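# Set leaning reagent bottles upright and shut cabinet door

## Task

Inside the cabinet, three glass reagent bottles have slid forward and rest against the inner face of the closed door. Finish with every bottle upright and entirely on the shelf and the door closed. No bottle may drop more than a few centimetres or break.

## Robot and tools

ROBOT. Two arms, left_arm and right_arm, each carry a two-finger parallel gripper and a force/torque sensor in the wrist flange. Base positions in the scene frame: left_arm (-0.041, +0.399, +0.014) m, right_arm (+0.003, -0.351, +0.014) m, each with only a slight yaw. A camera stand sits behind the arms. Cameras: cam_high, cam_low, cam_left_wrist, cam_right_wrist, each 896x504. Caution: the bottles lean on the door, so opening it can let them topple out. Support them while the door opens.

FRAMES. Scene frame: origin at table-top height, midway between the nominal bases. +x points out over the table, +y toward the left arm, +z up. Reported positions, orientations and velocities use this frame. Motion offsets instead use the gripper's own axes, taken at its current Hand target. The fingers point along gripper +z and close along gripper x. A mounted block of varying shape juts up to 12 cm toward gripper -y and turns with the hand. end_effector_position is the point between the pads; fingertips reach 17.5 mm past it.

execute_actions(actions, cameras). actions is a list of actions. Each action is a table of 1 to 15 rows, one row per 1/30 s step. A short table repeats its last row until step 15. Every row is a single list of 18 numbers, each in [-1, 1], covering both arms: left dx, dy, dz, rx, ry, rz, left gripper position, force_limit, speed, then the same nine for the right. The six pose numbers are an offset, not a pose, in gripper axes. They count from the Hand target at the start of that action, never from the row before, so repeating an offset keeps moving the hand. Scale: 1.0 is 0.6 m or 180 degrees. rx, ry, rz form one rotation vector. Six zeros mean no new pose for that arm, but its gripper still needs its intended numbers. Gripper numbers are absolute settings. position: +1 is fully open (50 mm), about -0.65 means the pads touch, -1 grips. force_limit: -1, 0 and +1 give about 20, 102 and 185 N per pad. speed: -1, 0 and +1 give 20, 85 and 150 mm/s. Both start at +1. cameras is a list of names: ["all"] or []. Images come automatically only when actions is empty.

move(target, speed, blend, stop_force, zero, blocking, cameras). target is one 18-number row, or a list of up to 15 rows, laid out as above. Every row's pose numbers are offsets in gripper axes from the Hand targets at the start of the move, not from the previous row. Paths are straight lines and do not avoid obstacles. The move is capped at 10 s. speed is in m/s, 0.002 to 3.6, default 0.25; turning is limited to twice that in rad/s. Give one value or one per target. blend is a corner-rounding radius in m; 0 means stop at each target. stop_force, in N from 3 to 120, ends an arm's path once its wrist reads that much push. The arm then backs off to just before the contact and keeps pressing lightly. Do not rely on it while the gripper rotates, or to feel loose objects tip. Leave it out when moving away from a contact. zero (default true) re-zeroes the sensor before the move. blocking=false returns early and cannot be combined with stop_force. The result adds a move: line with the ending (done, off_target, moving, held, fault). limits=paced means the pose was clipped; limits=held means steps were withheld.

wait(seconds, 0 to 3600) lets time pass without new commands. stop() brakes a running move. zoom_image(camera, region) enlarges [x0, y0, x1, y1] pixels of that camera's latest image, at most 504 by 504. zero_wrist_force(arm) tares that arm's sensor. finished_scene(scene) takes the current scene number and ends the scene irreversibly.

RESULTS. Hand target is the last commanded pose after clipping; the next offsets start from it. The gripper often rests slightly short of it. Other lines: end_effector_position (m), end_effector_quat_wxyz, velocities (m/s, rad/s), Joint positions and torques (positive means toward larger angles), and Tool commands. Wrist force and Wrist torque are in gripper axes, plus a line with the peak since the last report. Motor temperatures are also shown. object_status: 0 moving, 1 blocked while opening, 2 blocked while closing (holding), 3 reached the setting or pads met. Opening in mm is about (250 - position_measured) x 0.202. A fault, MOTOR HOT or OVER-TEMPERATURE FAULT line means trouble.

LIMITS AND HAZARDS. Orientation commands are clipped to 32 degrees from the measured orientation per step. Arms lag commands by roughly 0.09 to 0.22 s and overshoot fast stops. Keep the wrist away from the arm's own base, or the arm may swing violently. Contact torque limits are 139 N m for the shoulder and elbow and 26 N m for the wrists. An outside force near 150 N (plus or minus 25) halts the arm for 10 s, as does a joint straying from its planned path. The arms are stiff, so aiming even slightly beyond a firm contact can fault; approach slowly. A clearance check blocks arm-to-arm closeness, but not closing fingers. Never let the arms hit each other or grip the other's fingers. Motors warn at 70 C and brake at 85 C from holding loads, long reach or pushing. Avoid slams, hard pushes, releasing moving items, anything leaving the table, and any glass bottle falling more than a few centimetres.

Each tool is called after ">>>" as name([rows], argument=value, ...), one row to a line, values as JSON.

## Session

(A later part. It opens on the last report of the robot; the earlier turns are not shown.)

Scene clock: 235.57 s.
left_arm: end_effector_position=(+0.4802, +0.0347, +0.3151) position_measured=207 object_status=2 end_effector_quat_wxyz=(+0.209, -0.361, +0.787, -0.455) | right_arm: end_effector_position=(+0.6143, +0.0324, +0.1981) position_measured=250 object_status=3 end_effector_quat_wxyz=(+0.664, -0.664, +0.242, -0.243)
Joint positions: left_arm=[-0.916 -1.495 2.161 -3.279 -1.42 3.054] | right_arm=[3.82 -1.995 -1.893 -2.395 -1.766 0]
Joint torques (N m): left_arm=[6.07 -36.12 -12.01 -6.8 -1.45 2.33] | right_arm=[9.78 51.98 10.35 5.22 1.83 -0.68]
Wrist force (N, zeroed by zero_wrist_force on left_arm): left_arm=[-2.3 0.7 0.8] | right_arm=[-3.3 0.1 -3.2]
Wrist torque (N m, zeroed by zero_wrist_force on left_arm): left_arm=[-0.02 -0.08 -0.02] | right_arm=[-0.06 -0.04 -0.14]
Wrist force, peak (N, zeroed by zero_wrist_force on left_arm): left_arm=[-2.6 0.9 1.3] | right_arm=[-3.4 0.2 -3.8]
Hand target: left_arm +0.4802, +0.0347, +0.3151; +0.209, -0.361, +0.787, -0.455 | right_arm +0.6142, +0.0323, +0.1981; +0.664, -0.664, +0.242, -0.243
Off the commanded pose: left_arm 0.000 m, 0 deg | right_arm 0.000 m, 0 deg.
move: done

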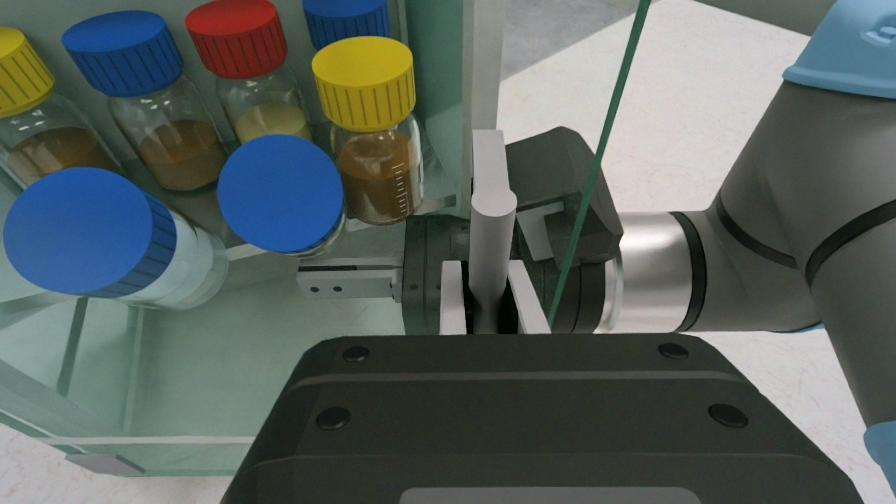

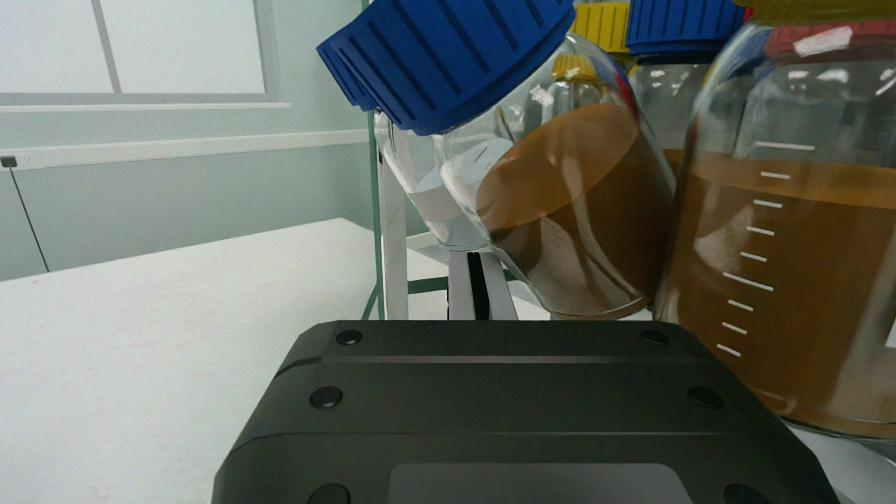

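>>> move(target=[0,0,0,0,0,0,-0.98,0,-0.6, 0.01928,0,0.0075,0,0.0361,0,-1,-1,1], speed=0.02, stop_force=12, cameras=["cam_left_wrist","cam_right_wrist"])

Scene clock: 240.53 s.
left_arm: end_effector_position=(+0.4802, +0.0347, +0.3151) position_measured=207 object_status=2 end_effector_quat_wxyz=(+0.209, -0.361, +0.787, -0.455) | right_arm: end_effector_position=(+0.6260, +0.0283, +0.1981) position_measured=250 object_status=3 end_effector_quat_wxyz=(+0.649, -0.649, +0.280, -0.280)
Joint positions: left_arm=[-0.916 -1.495 2.161 -3.279 -1.42 3.054] | right_arm=[3.86 -1.991 -1.9 -2.392 -1.612 0]
Joint torques (N m): left_arm=[4.67 -35.34 -11.12 -6.45 -1.35 2.44] | right_arm=[11.88 53.4 11.07 4.82 1.34 -1.64]
Wrist force (N, zeroed by zero_wrist_force on left_arm): left_arm=[-2.2 0.5 1.0] | right_arm=[-1.0 -0.8 -3.3]
Wrist torque (N m, zeroed by zero_wrist_force on left_arm): left_arm=[-0.04 -0.10 -0.03] | right_arm=[-0.08 -0.05 -0.13]
Wrist force, peak (N, zeroed by zero_wrist_force on left_arm): left_arm=[-2.6 0.8 1.5] | right_arm=[-3.6 -0.1 -3.8]
Hand target: left_arm +0.4802, +0.0347, +0.3151; +0.209, -0.361, +0.787, -0.455 | right_arm +0.6260, +0.0283, +0.1981; +0.649, -0.649, +0.280, -0.280
Off the commanded pose: left_arm 0.000 m, 0 deg | right_arm 0.000 m, 0 deg.
move: done

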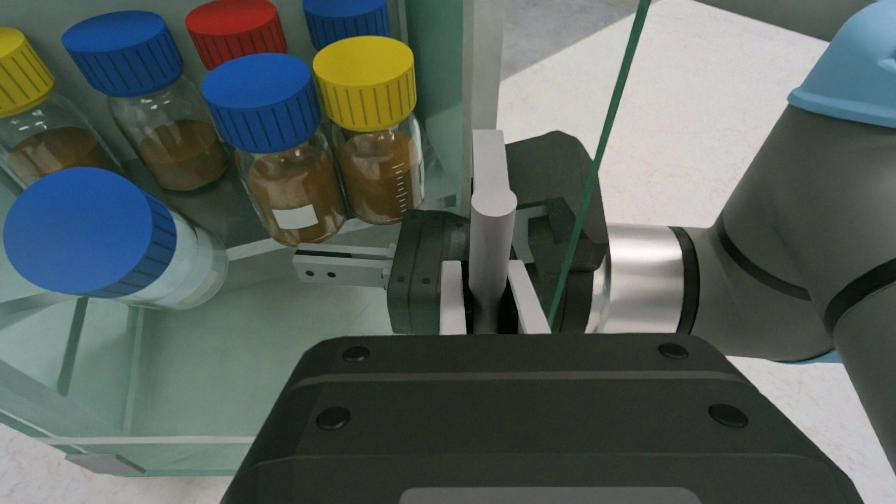

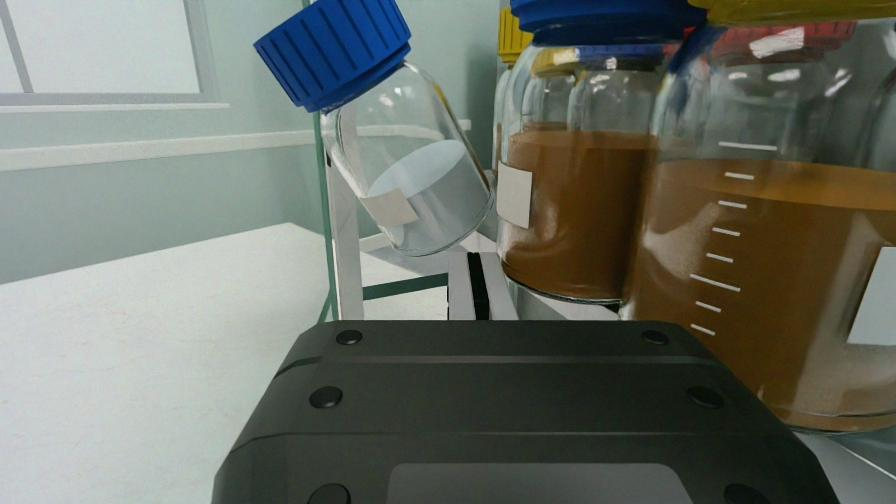

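>>> zoom_image(camera="cam_right_wrist", region=[240, 0, 560, 320])

>>> zoom_image(camera="cam_left_wrist", region=[0, 130, 260, 330])

Scaled by 1.575.

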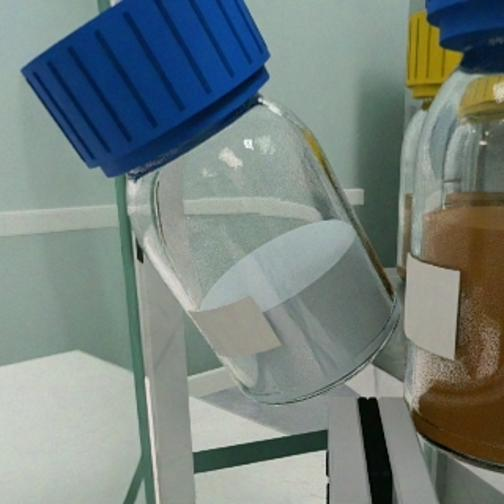

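Scaled by 1.938.

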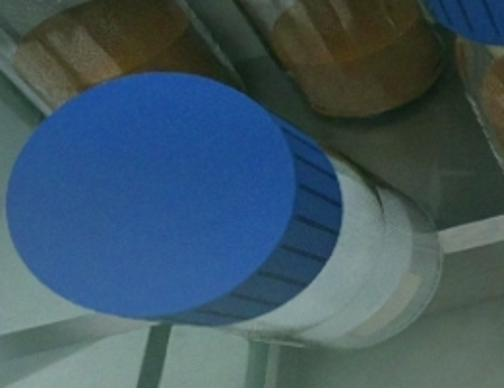

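>>> move(target=[-0.0032,0.00973,-0.01686,0,0.01107,0.00639,-0.98,0,-0.6, -0.0555,0,-0.0285,0,-0.1111,0,-1,-1,1], speed=0.03, cameras=["cam_left_wrist","cam_right_wrist"])

>>> zoom_image(camera="cam_right_wrist", region=[300, 0, 660, 330])

Scene clock: 249.33 s.
left_arm: end_effector_position=(+0.4726, +0.0437, +0.3151) position_measured=207 object_status=2 end_effector_quat_wxyz=(+0.200, -0.345, +0.794, -0.459) | right_arm: end_effector_position=(+0.5907, +0.0407, +0.1981) position_measured=250 object_status=3 end_effector_quat_wxyz=(+0.688, -0.688, +0.163, -0.163)
Joint positions: left_arm=[-0.893 -1.516 2.185 -3.285 -1.475 3.086] | right_arm=[3.743 -2.027 -1.842 -2.414 -2.078 0]
Joint torques (N m): left_arm=[5.36 -37.68 -11.45 -6.87 -2.1 2.36] | right_arm=[-11.78 26.69 29.68 -0.13 -1.44 -0.02]
Wrist force (N, zeroed by zero_wrist_force on left_arm): left_arm=[-4.0 0.3 1.3] | right_arm=[-0.8 -0.5 -3.6]
Wrist torque (N m, zeroed by zero_wrist_force on left_arm): left_arm=[-0.04 -0.05 -0.01] | right_arm=[-0.02 -0.06 -0.12]
Wrist force, peak (N, zeroed by zero_wrist_force on left_arm): left_arm=[-4.0 0.7 1.4] | right_arm=[-1.1 -0.6 -3.9]
Hand target: left_arm +0.4726, +0.0438, +0.3151; +0.200, -0.345, +0.794, -0.459 | right_arm +0.5907, +0.0407, +0.1981; +0.688, -0.688, +0.163, -0.163
Off the commanded pose: left_arm 0.000 m, 0 deg | right_arm 0.000 m, 0 deg.
move: done

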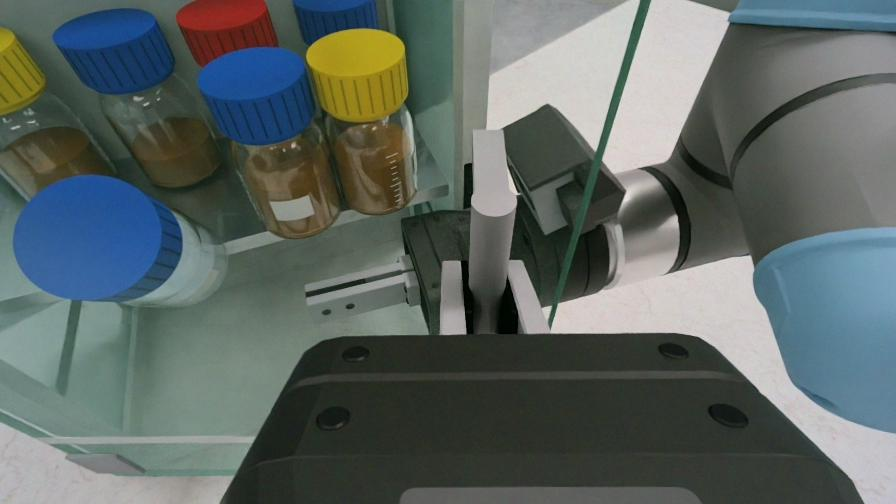

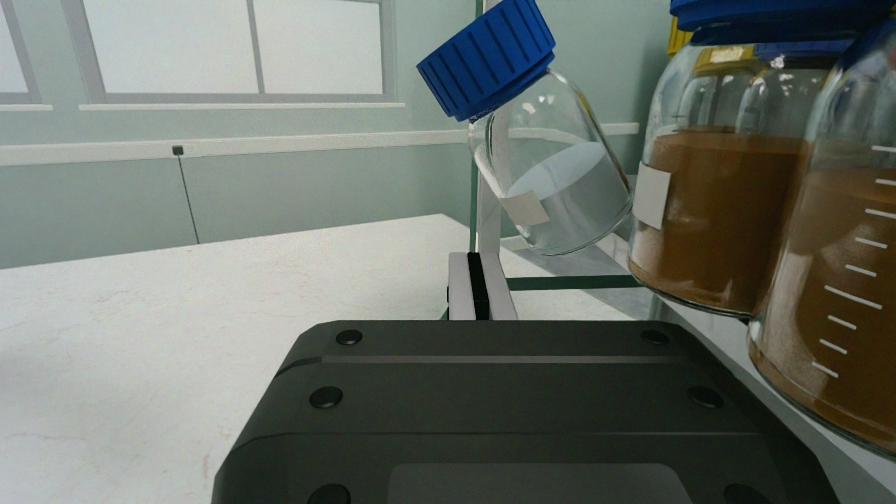

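Scaled by 1.400.

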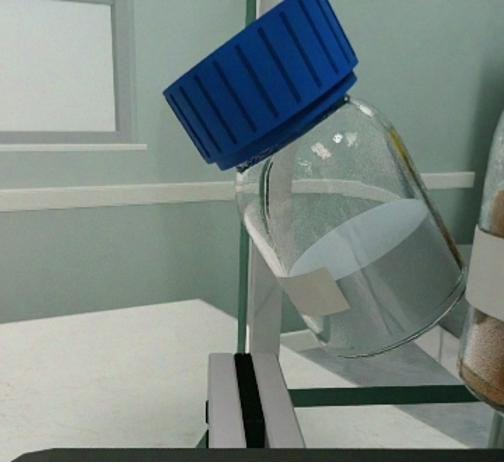

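>>> move(target=[-0.0003,0,0,0,0,0,-0.98,0,-0.6, 0,0,0.1179,0,0,0,-1,-1,1], speed=0.05, stop_force=5, cameras=["cam_left_wrist","cam_right_wrist"])

>>> zoom_image(camera="cam_right_wrist", region=[340, 40, 740, 340])

Scene clock: 255.83 s.
left_arm: end_effector_position=(+0.4727, +0.0439, +0.3151) position_measured=207 object_status=2 end_effector_quat_wxyz=(+0.200, -0.345, +0.794, -0.459) | right_arm: end_effector_position=(+0.6224, +0.1040, +0.1981) position_measured=250 object_status=3 end_effector_quat_wxyz=(+0.688, -0.688, +0.163, -0.163)
Joint positions: left_arm=[-0.893 -1.516 2.185 -3.285 -1.475 3.087] | right_arm=[3.807 -2.127 -1.673 -2.483 -2.015 0]
Joint torques (N m): left_arm=[5.02 -17.49 -28.93 -6.92 -0.04 1.95] | right_arm=[11.57 32.06 31.41 -0.04 1.36 -1.54]
Wrist force (N, zeroed by zero_wrist_force on left_arm): left_arm=[1.1 0.2 0.3] | right_arm=[-0.8 -0.3 -3.5]
Wrist torque (N m, zeroed by zero_wrist_force on left_arm): left_arm=[-0.03 -0.09 -0.01] | right_arm=[0.01 -0.07 -0.12]
Wrist force, peak (N, zeroed by zero_wrist_force on left_arm): left_arm=[-4.4 0.3 1.4] | right_arm=[-0.9 -0.5 -4.0]
Hand target: left_arm +0.4727, +0.0439, +0.3151; +0.200, -0.345, +0.794, -0.459 | right_arm +0.6224, +0.1040, +0.1981; +0.688, -0.688, +0.163, -0.163
Off the commanded pose: left_arm 0.000 m, 0 deg | right_arm 0.000 m, 0 deg.
move: contact (left_arm)

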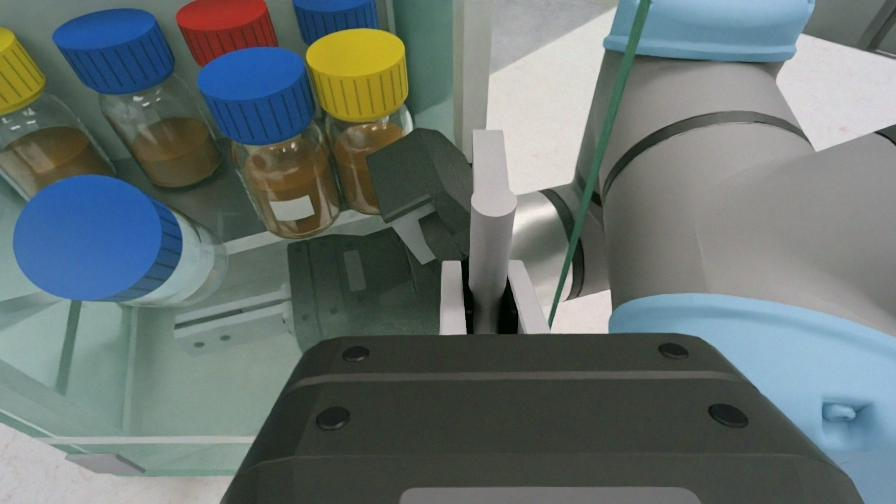

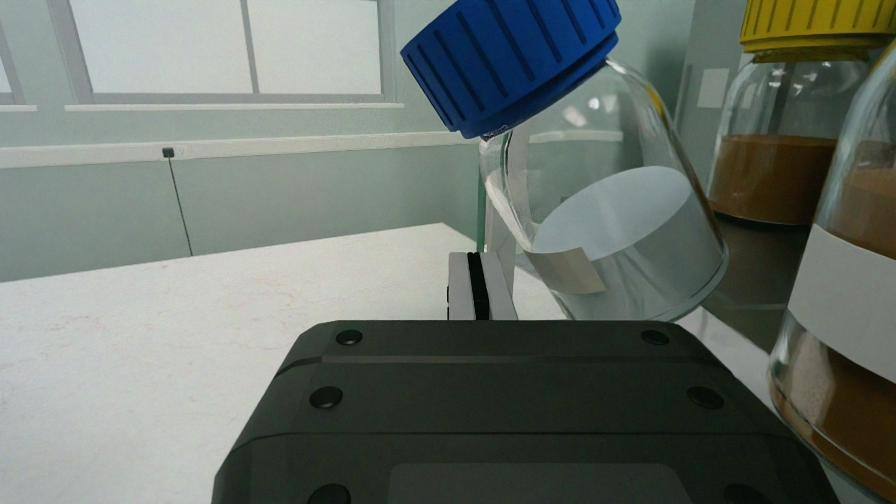

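Scaled by 1.260.

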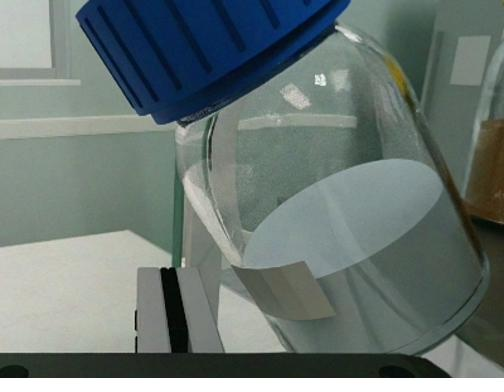

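>>> move(target=[0,0,0,0,0,0,-0.98,0,-0.6, 0,-0.0108,0,0,0,0,-1,-1,1], speed=0.03, stop_force=8)

>>> move(target=[0,0,0,0,0,0,-0.98,0,-0.6, 0.0282,0,0.0013,0,0.0306,0,-1,-1,1], speed=0.025, stop_force=12, cameras=["cam_left_wrist","cam_right_wrist"])

Scene clock: 258.13 s.
left_arm: end_effector_position=(+0.4727, +0.0439, +0.3151) position_measured=207 object_status=2 end_effector_quat_wxyz=(+0.200, -0.345, +0.794, -0.459) | right_arm: end_effector_position=(+0.6224, +0.1040, +0.2046) position_measured=250 object_status=3 end_effector_quat_wxyz=(+0.688, -0.688, +0.163, -0.163)
Joint positions: left_arm=[-0.893 -1.516 2.185 -3.285 -1.475 3.087] | right_arm=[3.807 -2.118 -1.668 -2.497 -2.015 0]
Joint torques (N m): left_arm=[-1.5 -19.05 -19.3 -6.61 1.85 0.88] | right_arm=[11.84 59.58 31.8 -0.01 1.14 -0.87]
Wrist force (N, zeroed by zero_wrist_force on left_arm): left_arm=[1.0 0.3 0.0] | right_arm=[-0.7 -0.4 -3.2]
Wrist torque (N m, zeroed by zero_wrist_force on left_arm): left_arm=[-0.02 -0.07 -0.01] | right_arm=[-0.02 -0.10 -0.12]
Wrist force, peak (N, zeroed by zero_wrist_force on left_arm): left_arm=[1.6 0.0 0.2] | right_arm=[-1.1 -0.7 -3.5]
Hand target: left_arm +0.4727, +0.0439, +0.3151; +0.200, -0.345, +0.794, -0.459 | right_arm +0.6224, +0.1040, +0.2046; +0.688, -0.688, +0.163, -0.163
Off the commanded pose: left_arm 0.000 m, 0 deg | right_arm 0.000 m, 0 deg.
move: done

Scene clock: 260.93 s.
left_arm: end_effector_position=(+0.4727, +0.0439, +0.3151) position_measured=207 object_status=2 end_effector_quat_wxyz=(+0.200, -0.345, +0.794, -0.459) | right_arm: end_effector_position=(+0.6379, +0.0971, +0.2046) position_measured=250 object_status=3 end_effector_quat_wxyz=(+0.680, -0.679, +0.196, -0.196)
Joint positions: left_arm=[-0.893 -1.516 2.185 -3.285 -1.475 3.087] | right_arm=[3.822 -2.111 -1.68 -2.492 -1.903 0]
Joint torques (N m): left_arm=[-1.45 -21.72 -9.63 -6.64 1.88 -0.56] | right_arm=[11.47 59.74 13.48 4.75 1.54 -0.5]
Wrist force (N, zeroed by zero_wrist_force on left_arm): left_arm=[1.0 0.3 0.3] | right_arm=[-1.6 -0.3 -3.8]
Wrist torque (N m, zeroed by zero_wrist_force on left_arm): left_arm=[-0.02 -0.07 0.00] | right_arm=[-0.03 -0.07 -0.13]
Wrist force, peak (N, zeroed by zero_wrist_force on left_arm): left_arm=[1.4 0.3 0.7] | right_arm=[-2.5 -0.2 -4.2]
Hand target: left_arm +0.4727, +0.0439, +0.3151; +0.200, -0.345, +0.794, -0.459 | right_arm +0.6379, +0.0971, +0.2046; +0.680, -0.679, +0.196, -0.196
Off the commanded pose: left_arm 0.000 m, 0 deg | right_arm 0.000 m, 0 deg.
move: done

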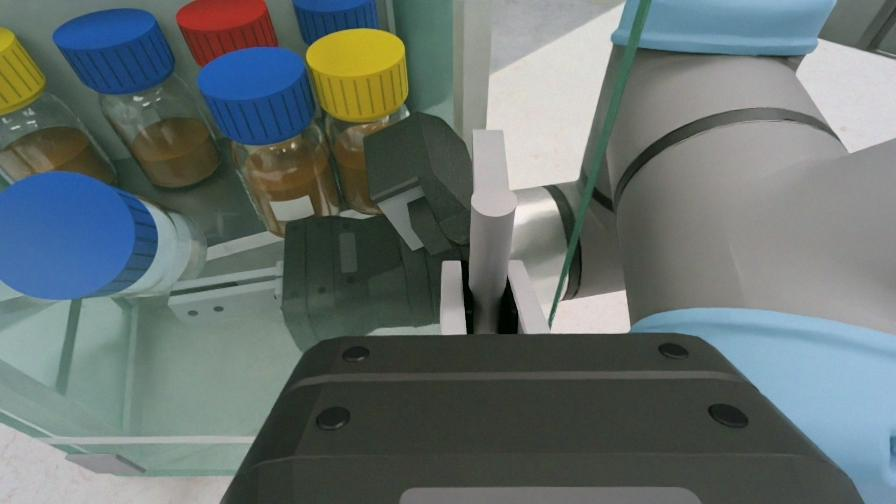

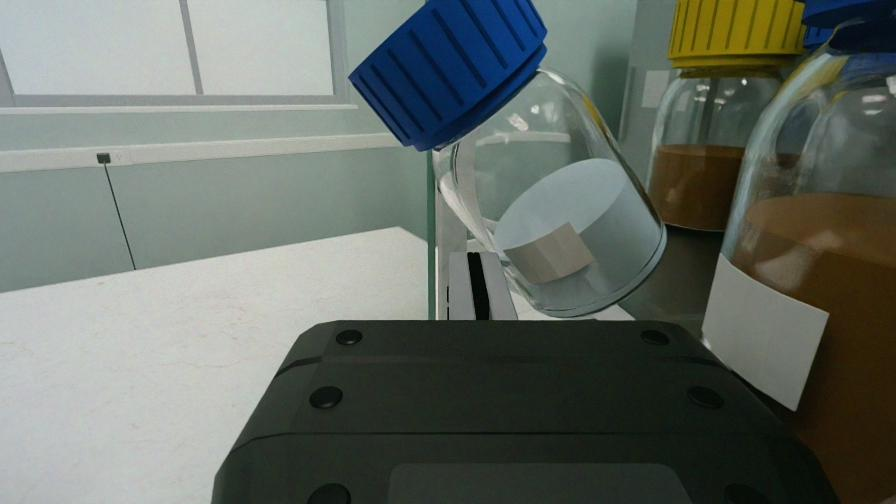

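>>> zoom_image(camera="cam_left_wrist", region=[0, 140, 300, 340])

>>> zoom_image(camera="cam_right_wrist", region=[340, 0, 740, 330])

Scaled by 1.680.

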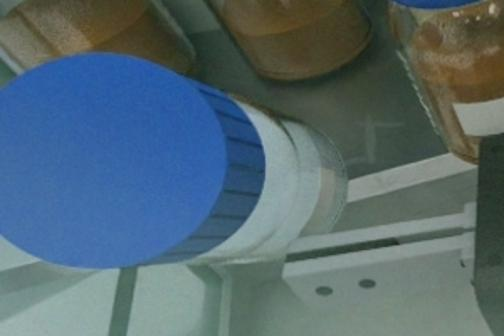

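Scaled by 1.260.

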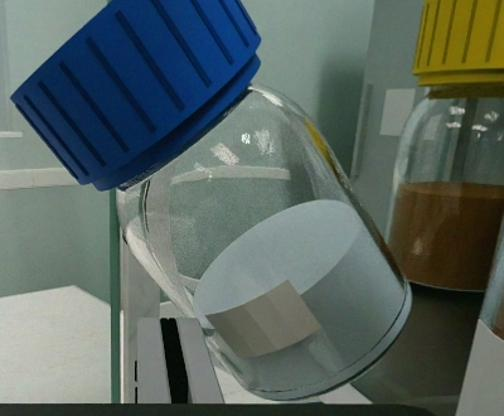

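>>> move(target=[0,0,0,0,0,0,-0.98,0,-0.6, -0.03645,0.0075,-0.0649,0,-0.0361,0,-1,-1,1], speed=0.03)

>>> move(target=[-0.00703,0.01983,-0.03434,0,0.02261,0.01306,-0.98,0,-0.6, 0,0,0,0,0,0,-1,-1,1], speed=0.02, cameras=["cam_left_wrist","cam_right_wrist"])

>>> zoom_image(camera="cam_right_wrist", region=[340, 0, 740, 330])

Scene clock: 266.30 s.
left_arm: end_effector_position=(+0.4727, +0.0439, +0.3151) position_measured=207 object_status=2 end_effector_quat_wxyz=(+0.200, -0.345, +0.794, -0.459) | right_arm: end_effector_position=(+0.5987, +0.0758, +0.2001) position_measured=250 object_status=3 end_effector_quat_wxyz=(+0.690, -0.689, +0.157, -0.157)
Joint positions: left_arm=[-0.893 -1.516 2.185 -3.285 -1.475 3.087] | right_arm=[3.784 -2.067 -1.769 -2.447 -2.055 0]
Joint torques (N m): left_arm=[-1.38 -27.54 -10.95 -6.24 1.9 -1.82] | right_arm=[-11.47 56.85 11.55 4.55 -1.25 -1.02]
Wrist force (N, zeroed by zero_wrist_force on left_arm): left_arm=[1.0 0.2 0.1] | right_arm=[-1.1 -0.4 -3.7]
Wrist torque (N m, zeroed by zero_wrist_force on left_arm): left_arm=[-0.02 -0.07 -0.01] | right_arm=[-0.02 -0.02 -0.11]
Wrist force, peak (N, zeroed by zero_wrist_force on left_arm): left_arm=[1.4 0.4 0.6] | right_arm=[-1.8 -0.2 -4.1]
Hand target: left_arm +0.4727, +0.0439, +0.3151; +0.200, -0.345, +0.794, -0.459 | right_arm +0.5986, +0.0758, +0.2000; +0.690, -0.689, +0.157, -0.157
Off the commanded pose: left_arm 0.000 m, 0 deg | right_arm 0.000 m, 0 deg.
move: done

Scene clock: 268.77 s.
left_arm: end_effector_position=(+0.4582, +0.0632, +0.3151) position_measured=207 object_status=2 end_effector_quat_wxyz=(+0.181, -0.312, +0.807, -0.467) | right_arm: end_effector_position=(+0.5986, +0.0758, +0.2000) position_measured=250 object_status=3 end_effector_quat_wxyz=(+0.690, -0.689, +0.157, -0.157)
Joint positions: left_arm=[-0.838 -1.555 2.226 -3.29 -1.594 3.155] | right_arm=[3.784 -2.067 -1.769 -2.447 -2.055 0]
Joint torques (N m): left_arm=[1.24 -37.45 -10.49 -4.84 -3.23 2.35] | right_arm=[-11.55 56.58 10.68 4.67 -1.22 0.12]
Wrist force (N, zeroed by zero_wrist_force on left_arm): left_arm=[-8.5 0.8 2.3] | right_arm=[-0.9 -0.5 -3.5]
Wrist torque (N m, zeroed by zero_wrist_force on left_arm): left_arm=[0.00 -0.09 -0.03] | right_arm=[-0.03 -0.05 -0.12]
Wrist force, peak (N, zeroed by zero_wrist_force on left_arm): left_arm=[-8.5 0.8 2.3] | right_arm=[-1.1 -0.7 -3.7]
Hand target: left_arm +0.4582, +0.0632, +0.3151; +0.181, -0.312, +0.807, -0.467 | right_arm +0.5986, +0.0758, +0.2000; +0.690, -0.689, +0.157, -0.157
Off the commanded pose: left_arm 0.000 m, 0 deg | right_arm 0.000 m, 0 deg.
move: done

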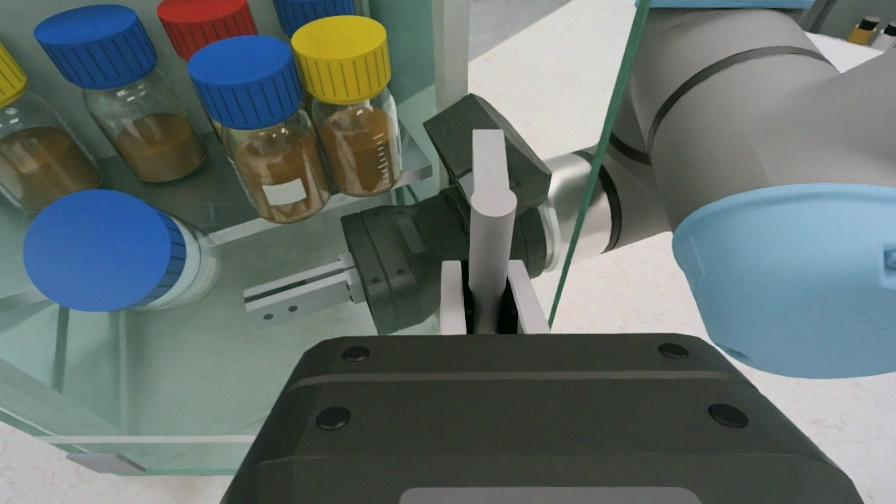

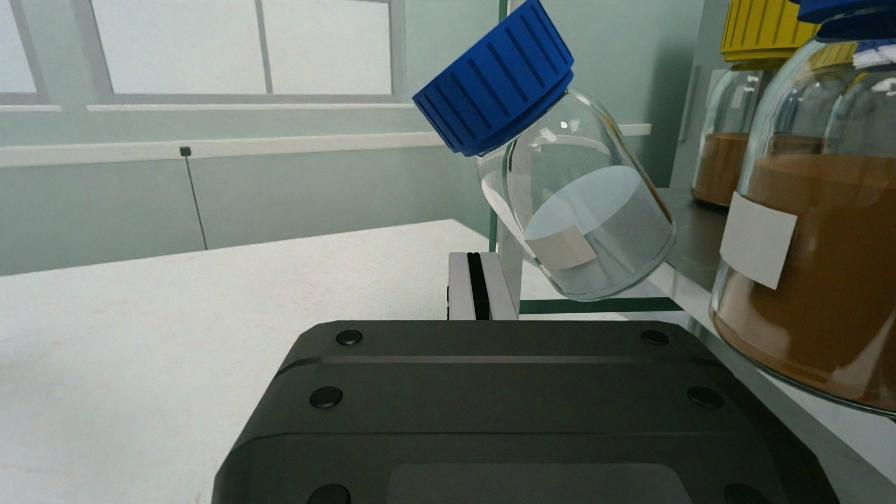

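Scaled by 1.260.

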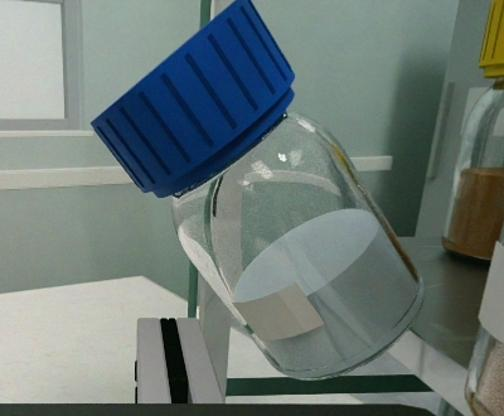

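>>> move([
  [-0.0006,0,0,0,0,0,-0.98,0,-0.6, 0,0.0083,0,0,0,0,-1,-1,1],
  [-0.0006,0,0,0,0,0,-0.98,0,-0.6, 0,0.0083,0.0952,0,0,0,-1,-1,1],
], speed=0.05, stop_force=6, cameras=["cam_left_wrist","cam_right_wrist"])

>>> zoom_image(camera="cam_left_wrist", region=[0, 140, 300, 340])

Scene clock: 272.83 s.
left_arm: end_effector_position=(+0.4583, +0.0634, +0.3151) position_measured=207 object_status=2 end_effector_quat_wxyz=(+0.181, -0.312, +0.807, -0.467) | right_arm: end_effector_position=(+0.6221, +0.1258, +0.1943) position_measured=250 object_status=3 end_effector_quat_wxyz=(+0.689, -0.690, +0.157, -0.157)
Joint positions: left_arm=[-0.837 -1.555 2.226 -3.29 -1.595 3.156] | right_arm=[3.831 -2.155 -1.636 -2.493 -2.008 0]
Joint torques (N m): left_arm=[-5.64 -19.64 -28.87 -1.91 -1.25 -2.09] | right_arm=[-0.02 45.7 24.4 2.09 0.2 -0.04]
Wrist force (N, zeroed by zero_wrist_force on left_arm): left_arm=[-1.2 0.2 0.6] | right_arm=[-1.3 -0.4 -3.4]
Wrist torque (N m, zeroed by zero_wrist_force on left_arm): left_arm=[-0.01 -0.07 -0.04] | right_arm=[-0.01 -0.01 -0.12]
Wrist force, peak (N, zeroed by zero_wrist_force on left_arm): left_arm=[-8.1 0.9 -12.8] | right_arm=[-2.3 1.1 -4.0]
Hand target: left_arm +0.4583, +0.0634, +0.3151; +0.181, -0.312, +0.807, -0.467 | right_arm +0.6221, +0.1258, +0.1943; +0.689, -0.690, +0.157, -0.157 (not the last commanded pose)
Tool commands: left_gripper/position=-0.98 left_gripper/force_limit=+0.0 left_gripper/speed=-0.6 right_gripper/position=-1.0 right_gripper/force_limit=-1.0 right_gripper/speed=+1.0
Off the commanded pose: left_arm 0.000 m, 0 deg | right_arm 0.002 m, 0 deg.
FORCE FAULT: contact force on the right arm reached its limit, and that arm stopped. The contact can be on any part of that arm, not only on its tool. That arm's remaining commands of this call were not run. That arm is still stopped at the end of this call. That arm stays stopped for about 10 more seconds. Until then a move that you send moves the other arm only, and its call returns only when the move has ended. Once the stop has ended, the next robot result says so. If the stop ends while you think or write, that arm runs what you send next, counted from a new Hand target: where the arm stands when the stop ends. While its stop runs, that arm takes no new command, but its gripper still runs the gripper command that each later call begins with. Until it ends, the stop uses up actions while you think or wait. An arm that is not stopped still takes commands.
move: fault (right_arm), contact (left_arm)

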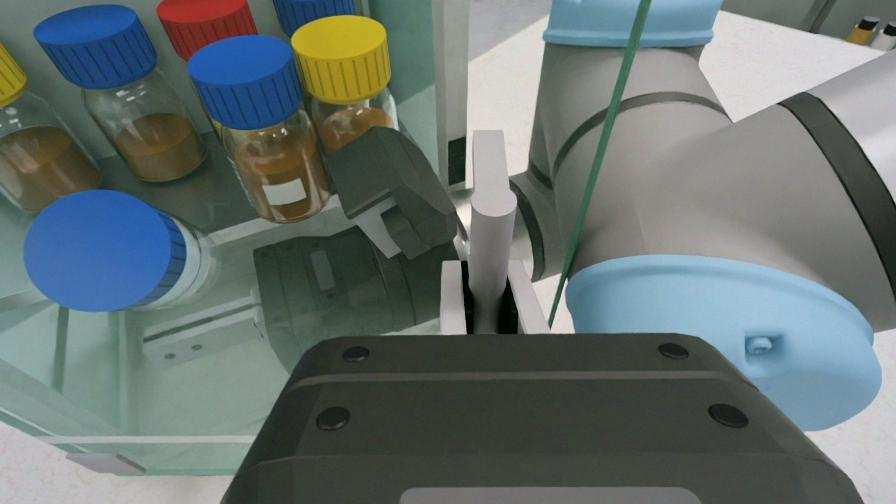

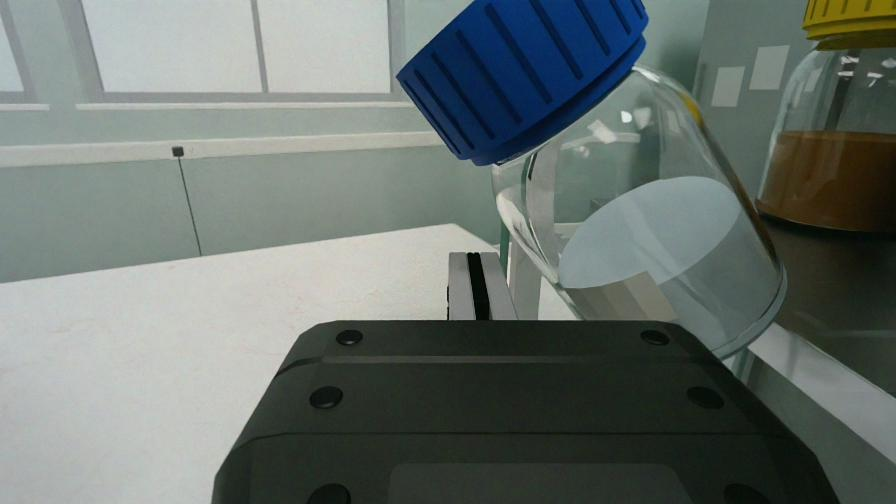

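Scaled by 1.680.

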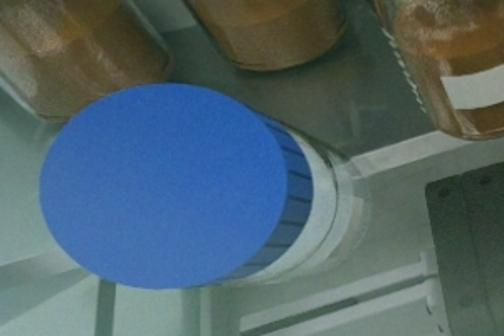

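>>> zoom_image(camera="cam_left_wrist", region=[440, 60, 720, 340])

>>> wait(seconds=0.2, cameras=["cam_high","cam_low","cam_left_wrist"])

>>> zoom_image(camera="cam_high", region=[300, 60, 480, 240])

Scaled by 1.800.

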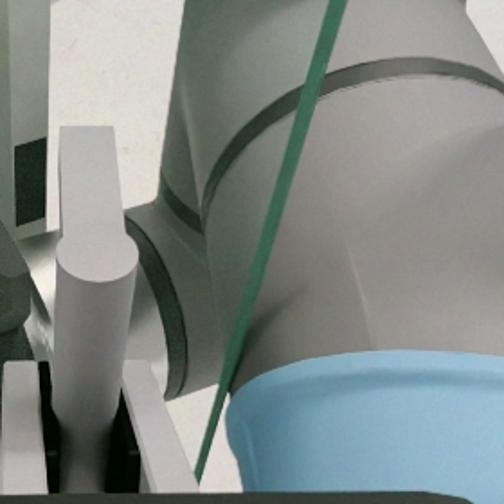

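Scene clock: 276.87 s.
left_arm: end_effector_position=(+0.4583, +0.0634, +0.3151) position_measured=207 object_status=2 end_effector_quat_wxyz=(+0.181, -0.312, +0.807, -0.467) | right_arm: end_effector_position=(+0.6221, +0.1258, +0.1943) position_measured=250 object_status=3 end_effector_quat_wxyz=(+0.689, -0.690, +0.157, -0.157)
Joint positions: left_arm=[-0.837 -1.555 2.226 -3.29 -1.595 3.156] | right_arm=[3.831 -2.155 -1.636 -2.493 -2.008 0]
Joint torques (N m): left_arm=[-5.51 -30.24 -19.25 -3.16 -1.23 -1.97] | right_arm=[-0.19 46.02 24.09 2.13 0.2 0.02]
Wrist force (N, zeroed by zero_wrist_force on left_arm): left_arm=[-1.3 0.2 0.4] | right_arm=[-1.0 -0.5 -3.4]
Wrist torque (N m, zeroed by zero_wrist_force on left_arm): left_arm=[-0.03 -0.03 -0.03] | right_arm=[-0.03 -0.06 -0.12]
Wrist force, peak (N, zeroed by zero_wrist_force on left_arm): left_arm=[-1.5 0.4 0.6] | right_arm=[-1.1 -0.6 -3.5]
Hand target: left_arm +0.4583, +0.0634, +0.3151; +0.181, -0.312, +0.807, -0.467 | right_arm +0.6221, +0.1258, +0.1943; +0.689, -0.690, +0.157, -0.157 (not the last commanded pose)
Tool commands: left_gripper/position=-0.98 left_gripper/force_limit=+0.0 left_gripper/speed=-0.6 right_gripper/position=-1.0 right_gripper/force_limit=-1.0 right_gripper/speed=+1.0
Off the commanded pose: left_arm 0.000 m, 0 deg | right_arm 0.002 m, 0 deg.
FORCE FAULT, CONTINUED: the right arm was still stopped when this call began, by the force fault that an earlier result reported. Since the last result the stop counts as 8 of the actions that you can send in this scene. That arm is still stopped at the end of this call. That arm stays stopped for about 6 more seconds. If the stop ends while you think or write, that arm runs what you send next, counted from a new Hand target: where the arm stands when the stop ends. While its stop runs, that arm takes no new command, but its gripper still runs the gripper command that each later call begins with.
wait: 0.20 s; at rest from the start

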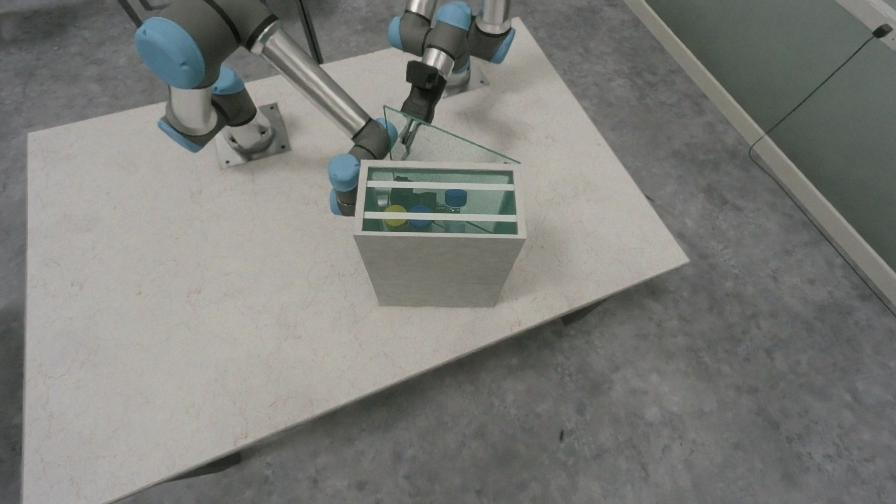

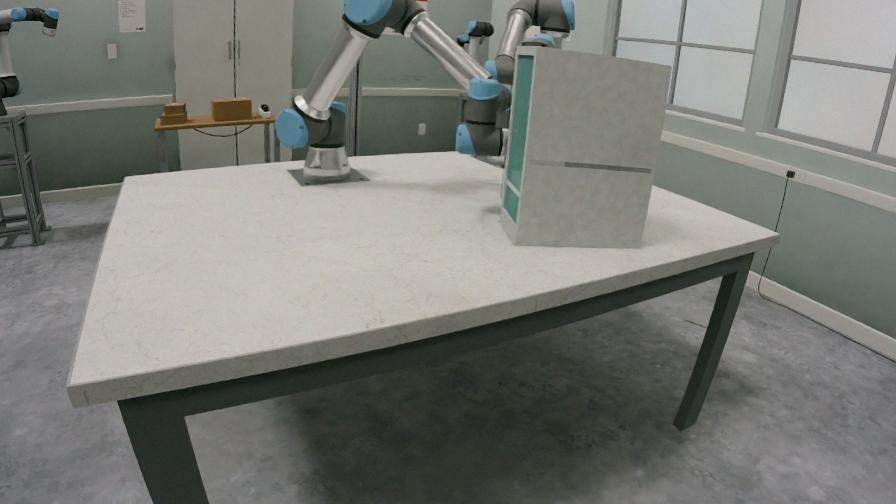

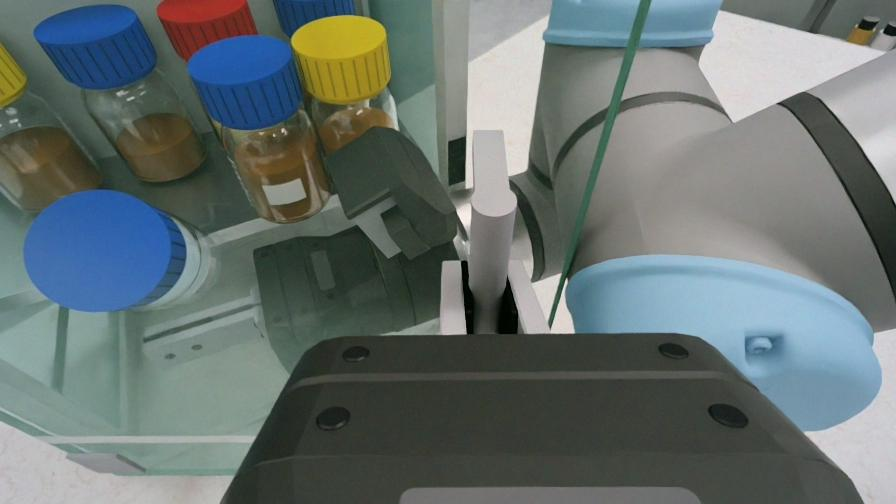

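Scaled by 2.800.

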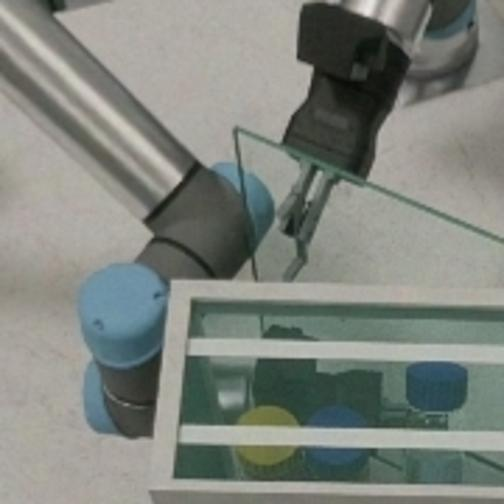

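>>> wait(seconds=1.0)

Scene clock: 279.97 s.
left_arm: end_effector_position=(+0.4583, +0.0634, +0.3151) position_measured=207 object_status=2 end_effector_quat_wxyz=(+0.181, -0.312, +0.807, -0.467) | right_arm: end_effector_position=(+0.6221, +0.1258, +0.1943) position_measured=250 object_status=3 end_effector_quat_wxyz=(+0.689, -0.690, +0.157, -0.157)
Joint positions: left_arm=[-0.837 -1.555 2.226 -3.29 -1.595 3.156] | right_arm=[3.831 -2.155 -1.636 -2.493 -2.008 0]
Joint torques (N m): left_arm=[-4.95 -33.63 -12.28 -4.17 -1.32 -1.91] | right_arm=[-0.35 45.81 23.84 2.16 0.32 0]
Wrist force (N, zeroed by zero_wrist_force on left_arm): left_arm=[-1.2 0.4 0.3] | right_arm=[-1.2 -0.3 -3.1]
Wrist torque (N m, zeroed by zero_wrist_force on left_arm): left_arm=[0.01 -0.06 -0.04] | right_arm=[0.01 -0.02 -0.12]
Wrist force, peak (N, zeroed by zero_wrist_force on left_arm): left_arm=[-1.4 0.5 0.5] | right_arm=[-1.2 -0.7 -3.5]
Hand target: left_arm +0.4583, +0.0634, +0.3151; +0.181, -0.312, +0.807, -0.467 | right_arm +0.6221, +0.1258, +0.1943; +0.689, -0.690, +0.157, -0.157 (not the last commanded pose)
Tool commands: left_gripper/position=-0.98 left_gripper/force_limit=+0.0 left_gripper/speed=-0.6 right_gripper/position=-1.0 right_gripper/force_limit=-1.0 right_gripper/speed=+1.0
Off the commanded pose: left_arm 0.000 m, 0 deg | right_arm 0.002 m, 0 deg.
FORCE FAULT, CONTINUED: the right arm was still stopped when this call began, by the force fault that an earlier result reported. Since the last result the stop counts as 6 of the actions that you can send in this scene. That arm is still stopped at the end of this call. That arm stays stopped for about 3 more seconds. If the stop ends while you think or write, that arm runs what you send next, counted from a new Hand target: where the arm stands when the stop ends. While its stop runs, that arm takes no new command, but its gripper still runs the gripper command that each later call begins with.
wait: 1.00 s; at rest from the start

>>> wait(seconds=3.0)

>>> move([
  [0,0,0,0,0,0,-0.98,0,-0.6, 0,0,-0.05,0,0,0,-1,-1,1],
  [0,0,0,0,0,0,-0.98,0,-0.6, 0.0027,0.008,-0.0498,0,0.0278,0,-1,-1,1],
], speed=0.05, cameras=["cam_left_wrist","cam_right_wrist"])

Scene clock: 283.23 s.
left_arm: end_effector_position=(+0.4583, +0.0634, +0.3151) position_measured=207 object_status=2 end_effector_quat_wxyz=(+0.181, -0.312, +0.807, -0.467) | right_arm: end_effector_position=(+0.6221, +0.1258, +0.1943) position_measured=250 object_status=3 end_effector_quat_wxyz=(+0.689, -0.690, +0.157, -0.157)
Joint positions: left_arm=[-0.837 -1.555 2.226 -3.29 -1.595 3.156] | right_arm=[3.831 -2.155 -1.636 -2.493 -2.008 0]
Joint torques (N m): left_arm=[-5.61 -35.05 -11.76 -4.93 -1.28 -1.97] | right_arm=[0.24 46.41 24.41 2.21 0.09 -0.07]
Wrist force (N, zeroed by zero_wrist_force on left_arm): left_arm=[-1.1 0.1 0.5] | right_arm=[-1.1 -0.6 -3.2]
Wrist torque (N m, zeroed by zero_wrist_force on left_arm): left_arm=[-0.03 -0.07 -0.04] | right_arm=[-0.03 -0.04 -0.12]
Wrist force, peak (N, zeroed by zero_wrist_force on left_arm): left_arm=[-1.5 0.2 0.6] | right_arm=[-1.2 -0.4 -3.5]
Hand target: left_arm +0.4583, +0.0634, +0.3151; +0.181, -0.312, +0.807, -0.467 | right_arm +0.6221, +0.1258, +0.1943; +0.689, -0.690, +0.157, -0.157 (not the last commanded pose)
Tool commands: left_gripper/position=-0.98 left_gripper/force_limit=+0.0 left_gripper/speed=-0.6 right_gripper/position=-1.0 right_gripper/force_limit=-1.0 right_gripper/speed=+1.0
Off the commanded pose: left_arm 0.000 m, 0 deg | right_arm 0.002 m, 0 deg.
FORCE FAULT, CONTINUED: the right arm's stop, for the force fault that an earlier result reported, is over. The rest of the stop counts as 5 of the actions that you can send in this scene. That arm's target is now where it stood when the stop ended, not its last command. That arm accepts commands again.
wait: 3.00 s; at rest from the start

Scene clock: 285.53 s.
left_arm: end_effector_position=(+0.4583, +0.0634, +0.3151) position_measured=207 object_status=2 end_effector_quat_wxyz=(+0.181, -0.312, +0.807, -0.467) | right_arm: end_effector_position=(+0.6107, +0.0982, +0.1896) position_measured=250 object_status=3 end_effector_quat_wxyz=(+0.682, -0.682, +0.187, -0.187)
Joint positions: left_arm=[-0.837 -1.555 2.226 -3.29 -1.595 3.156] | right_arm=[3.844 -2.094 -1.757 -2.433 -1.908 0]
Joint torques (N m): left_arm=[-5.42 -34.8 -11.36 -5.63 -1.38 -2.09] | right_arm=[11.65 57.87 12.38 4.8 1.94 0.53]
Wrist force (N, zeroed by zero_wrist_force on left_arm): left_arm=[-1.3 0.0 0.2] | right_arm=[-1.0 -0.8 -3.2]
Wrist torque (N m, zeroed by zero_wrist_force on left_arm): left_arm=[-0.05 -0.03 -0.03] | right_arm=[-0.07 -0.04 -0.11]
Wrist force, peak (N, zeroed by zero_wrist_force on left_arm): left_arm=[-1.5 0.2 0.4] | right_arm=[-1.0 -0.4 -4.0]
Hand target: left_arm +0.4583, +0.0634, +0.3151; +0.181, -0.312, +0.807, -0.467 | right_arm +0.6107, +0.0982, +0.1896; +0.682, -0.682, +0.187, -0.187
Off the commanded pose: left_arm 0.000 m, 0 deg | right_arm 0.000 m, 0 deg.
move: done

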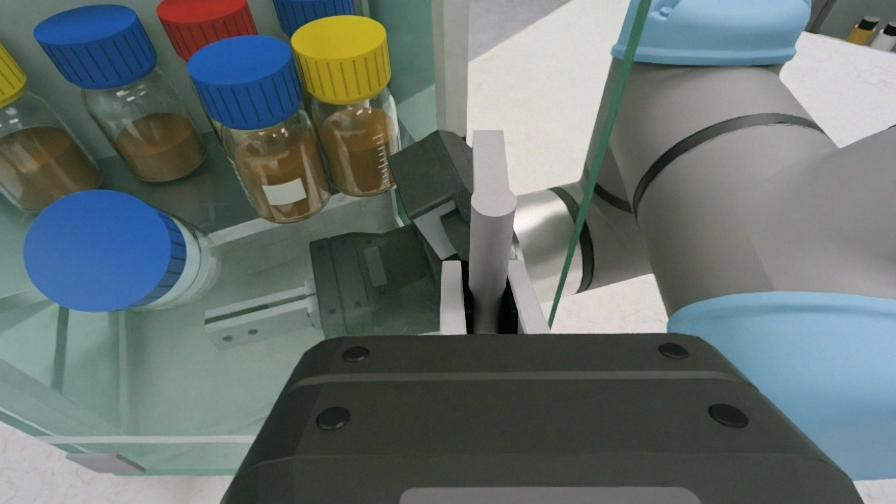

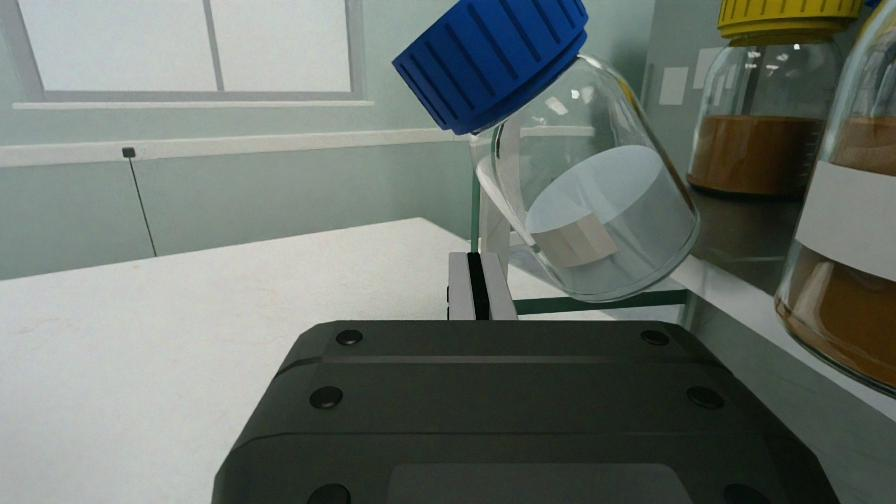

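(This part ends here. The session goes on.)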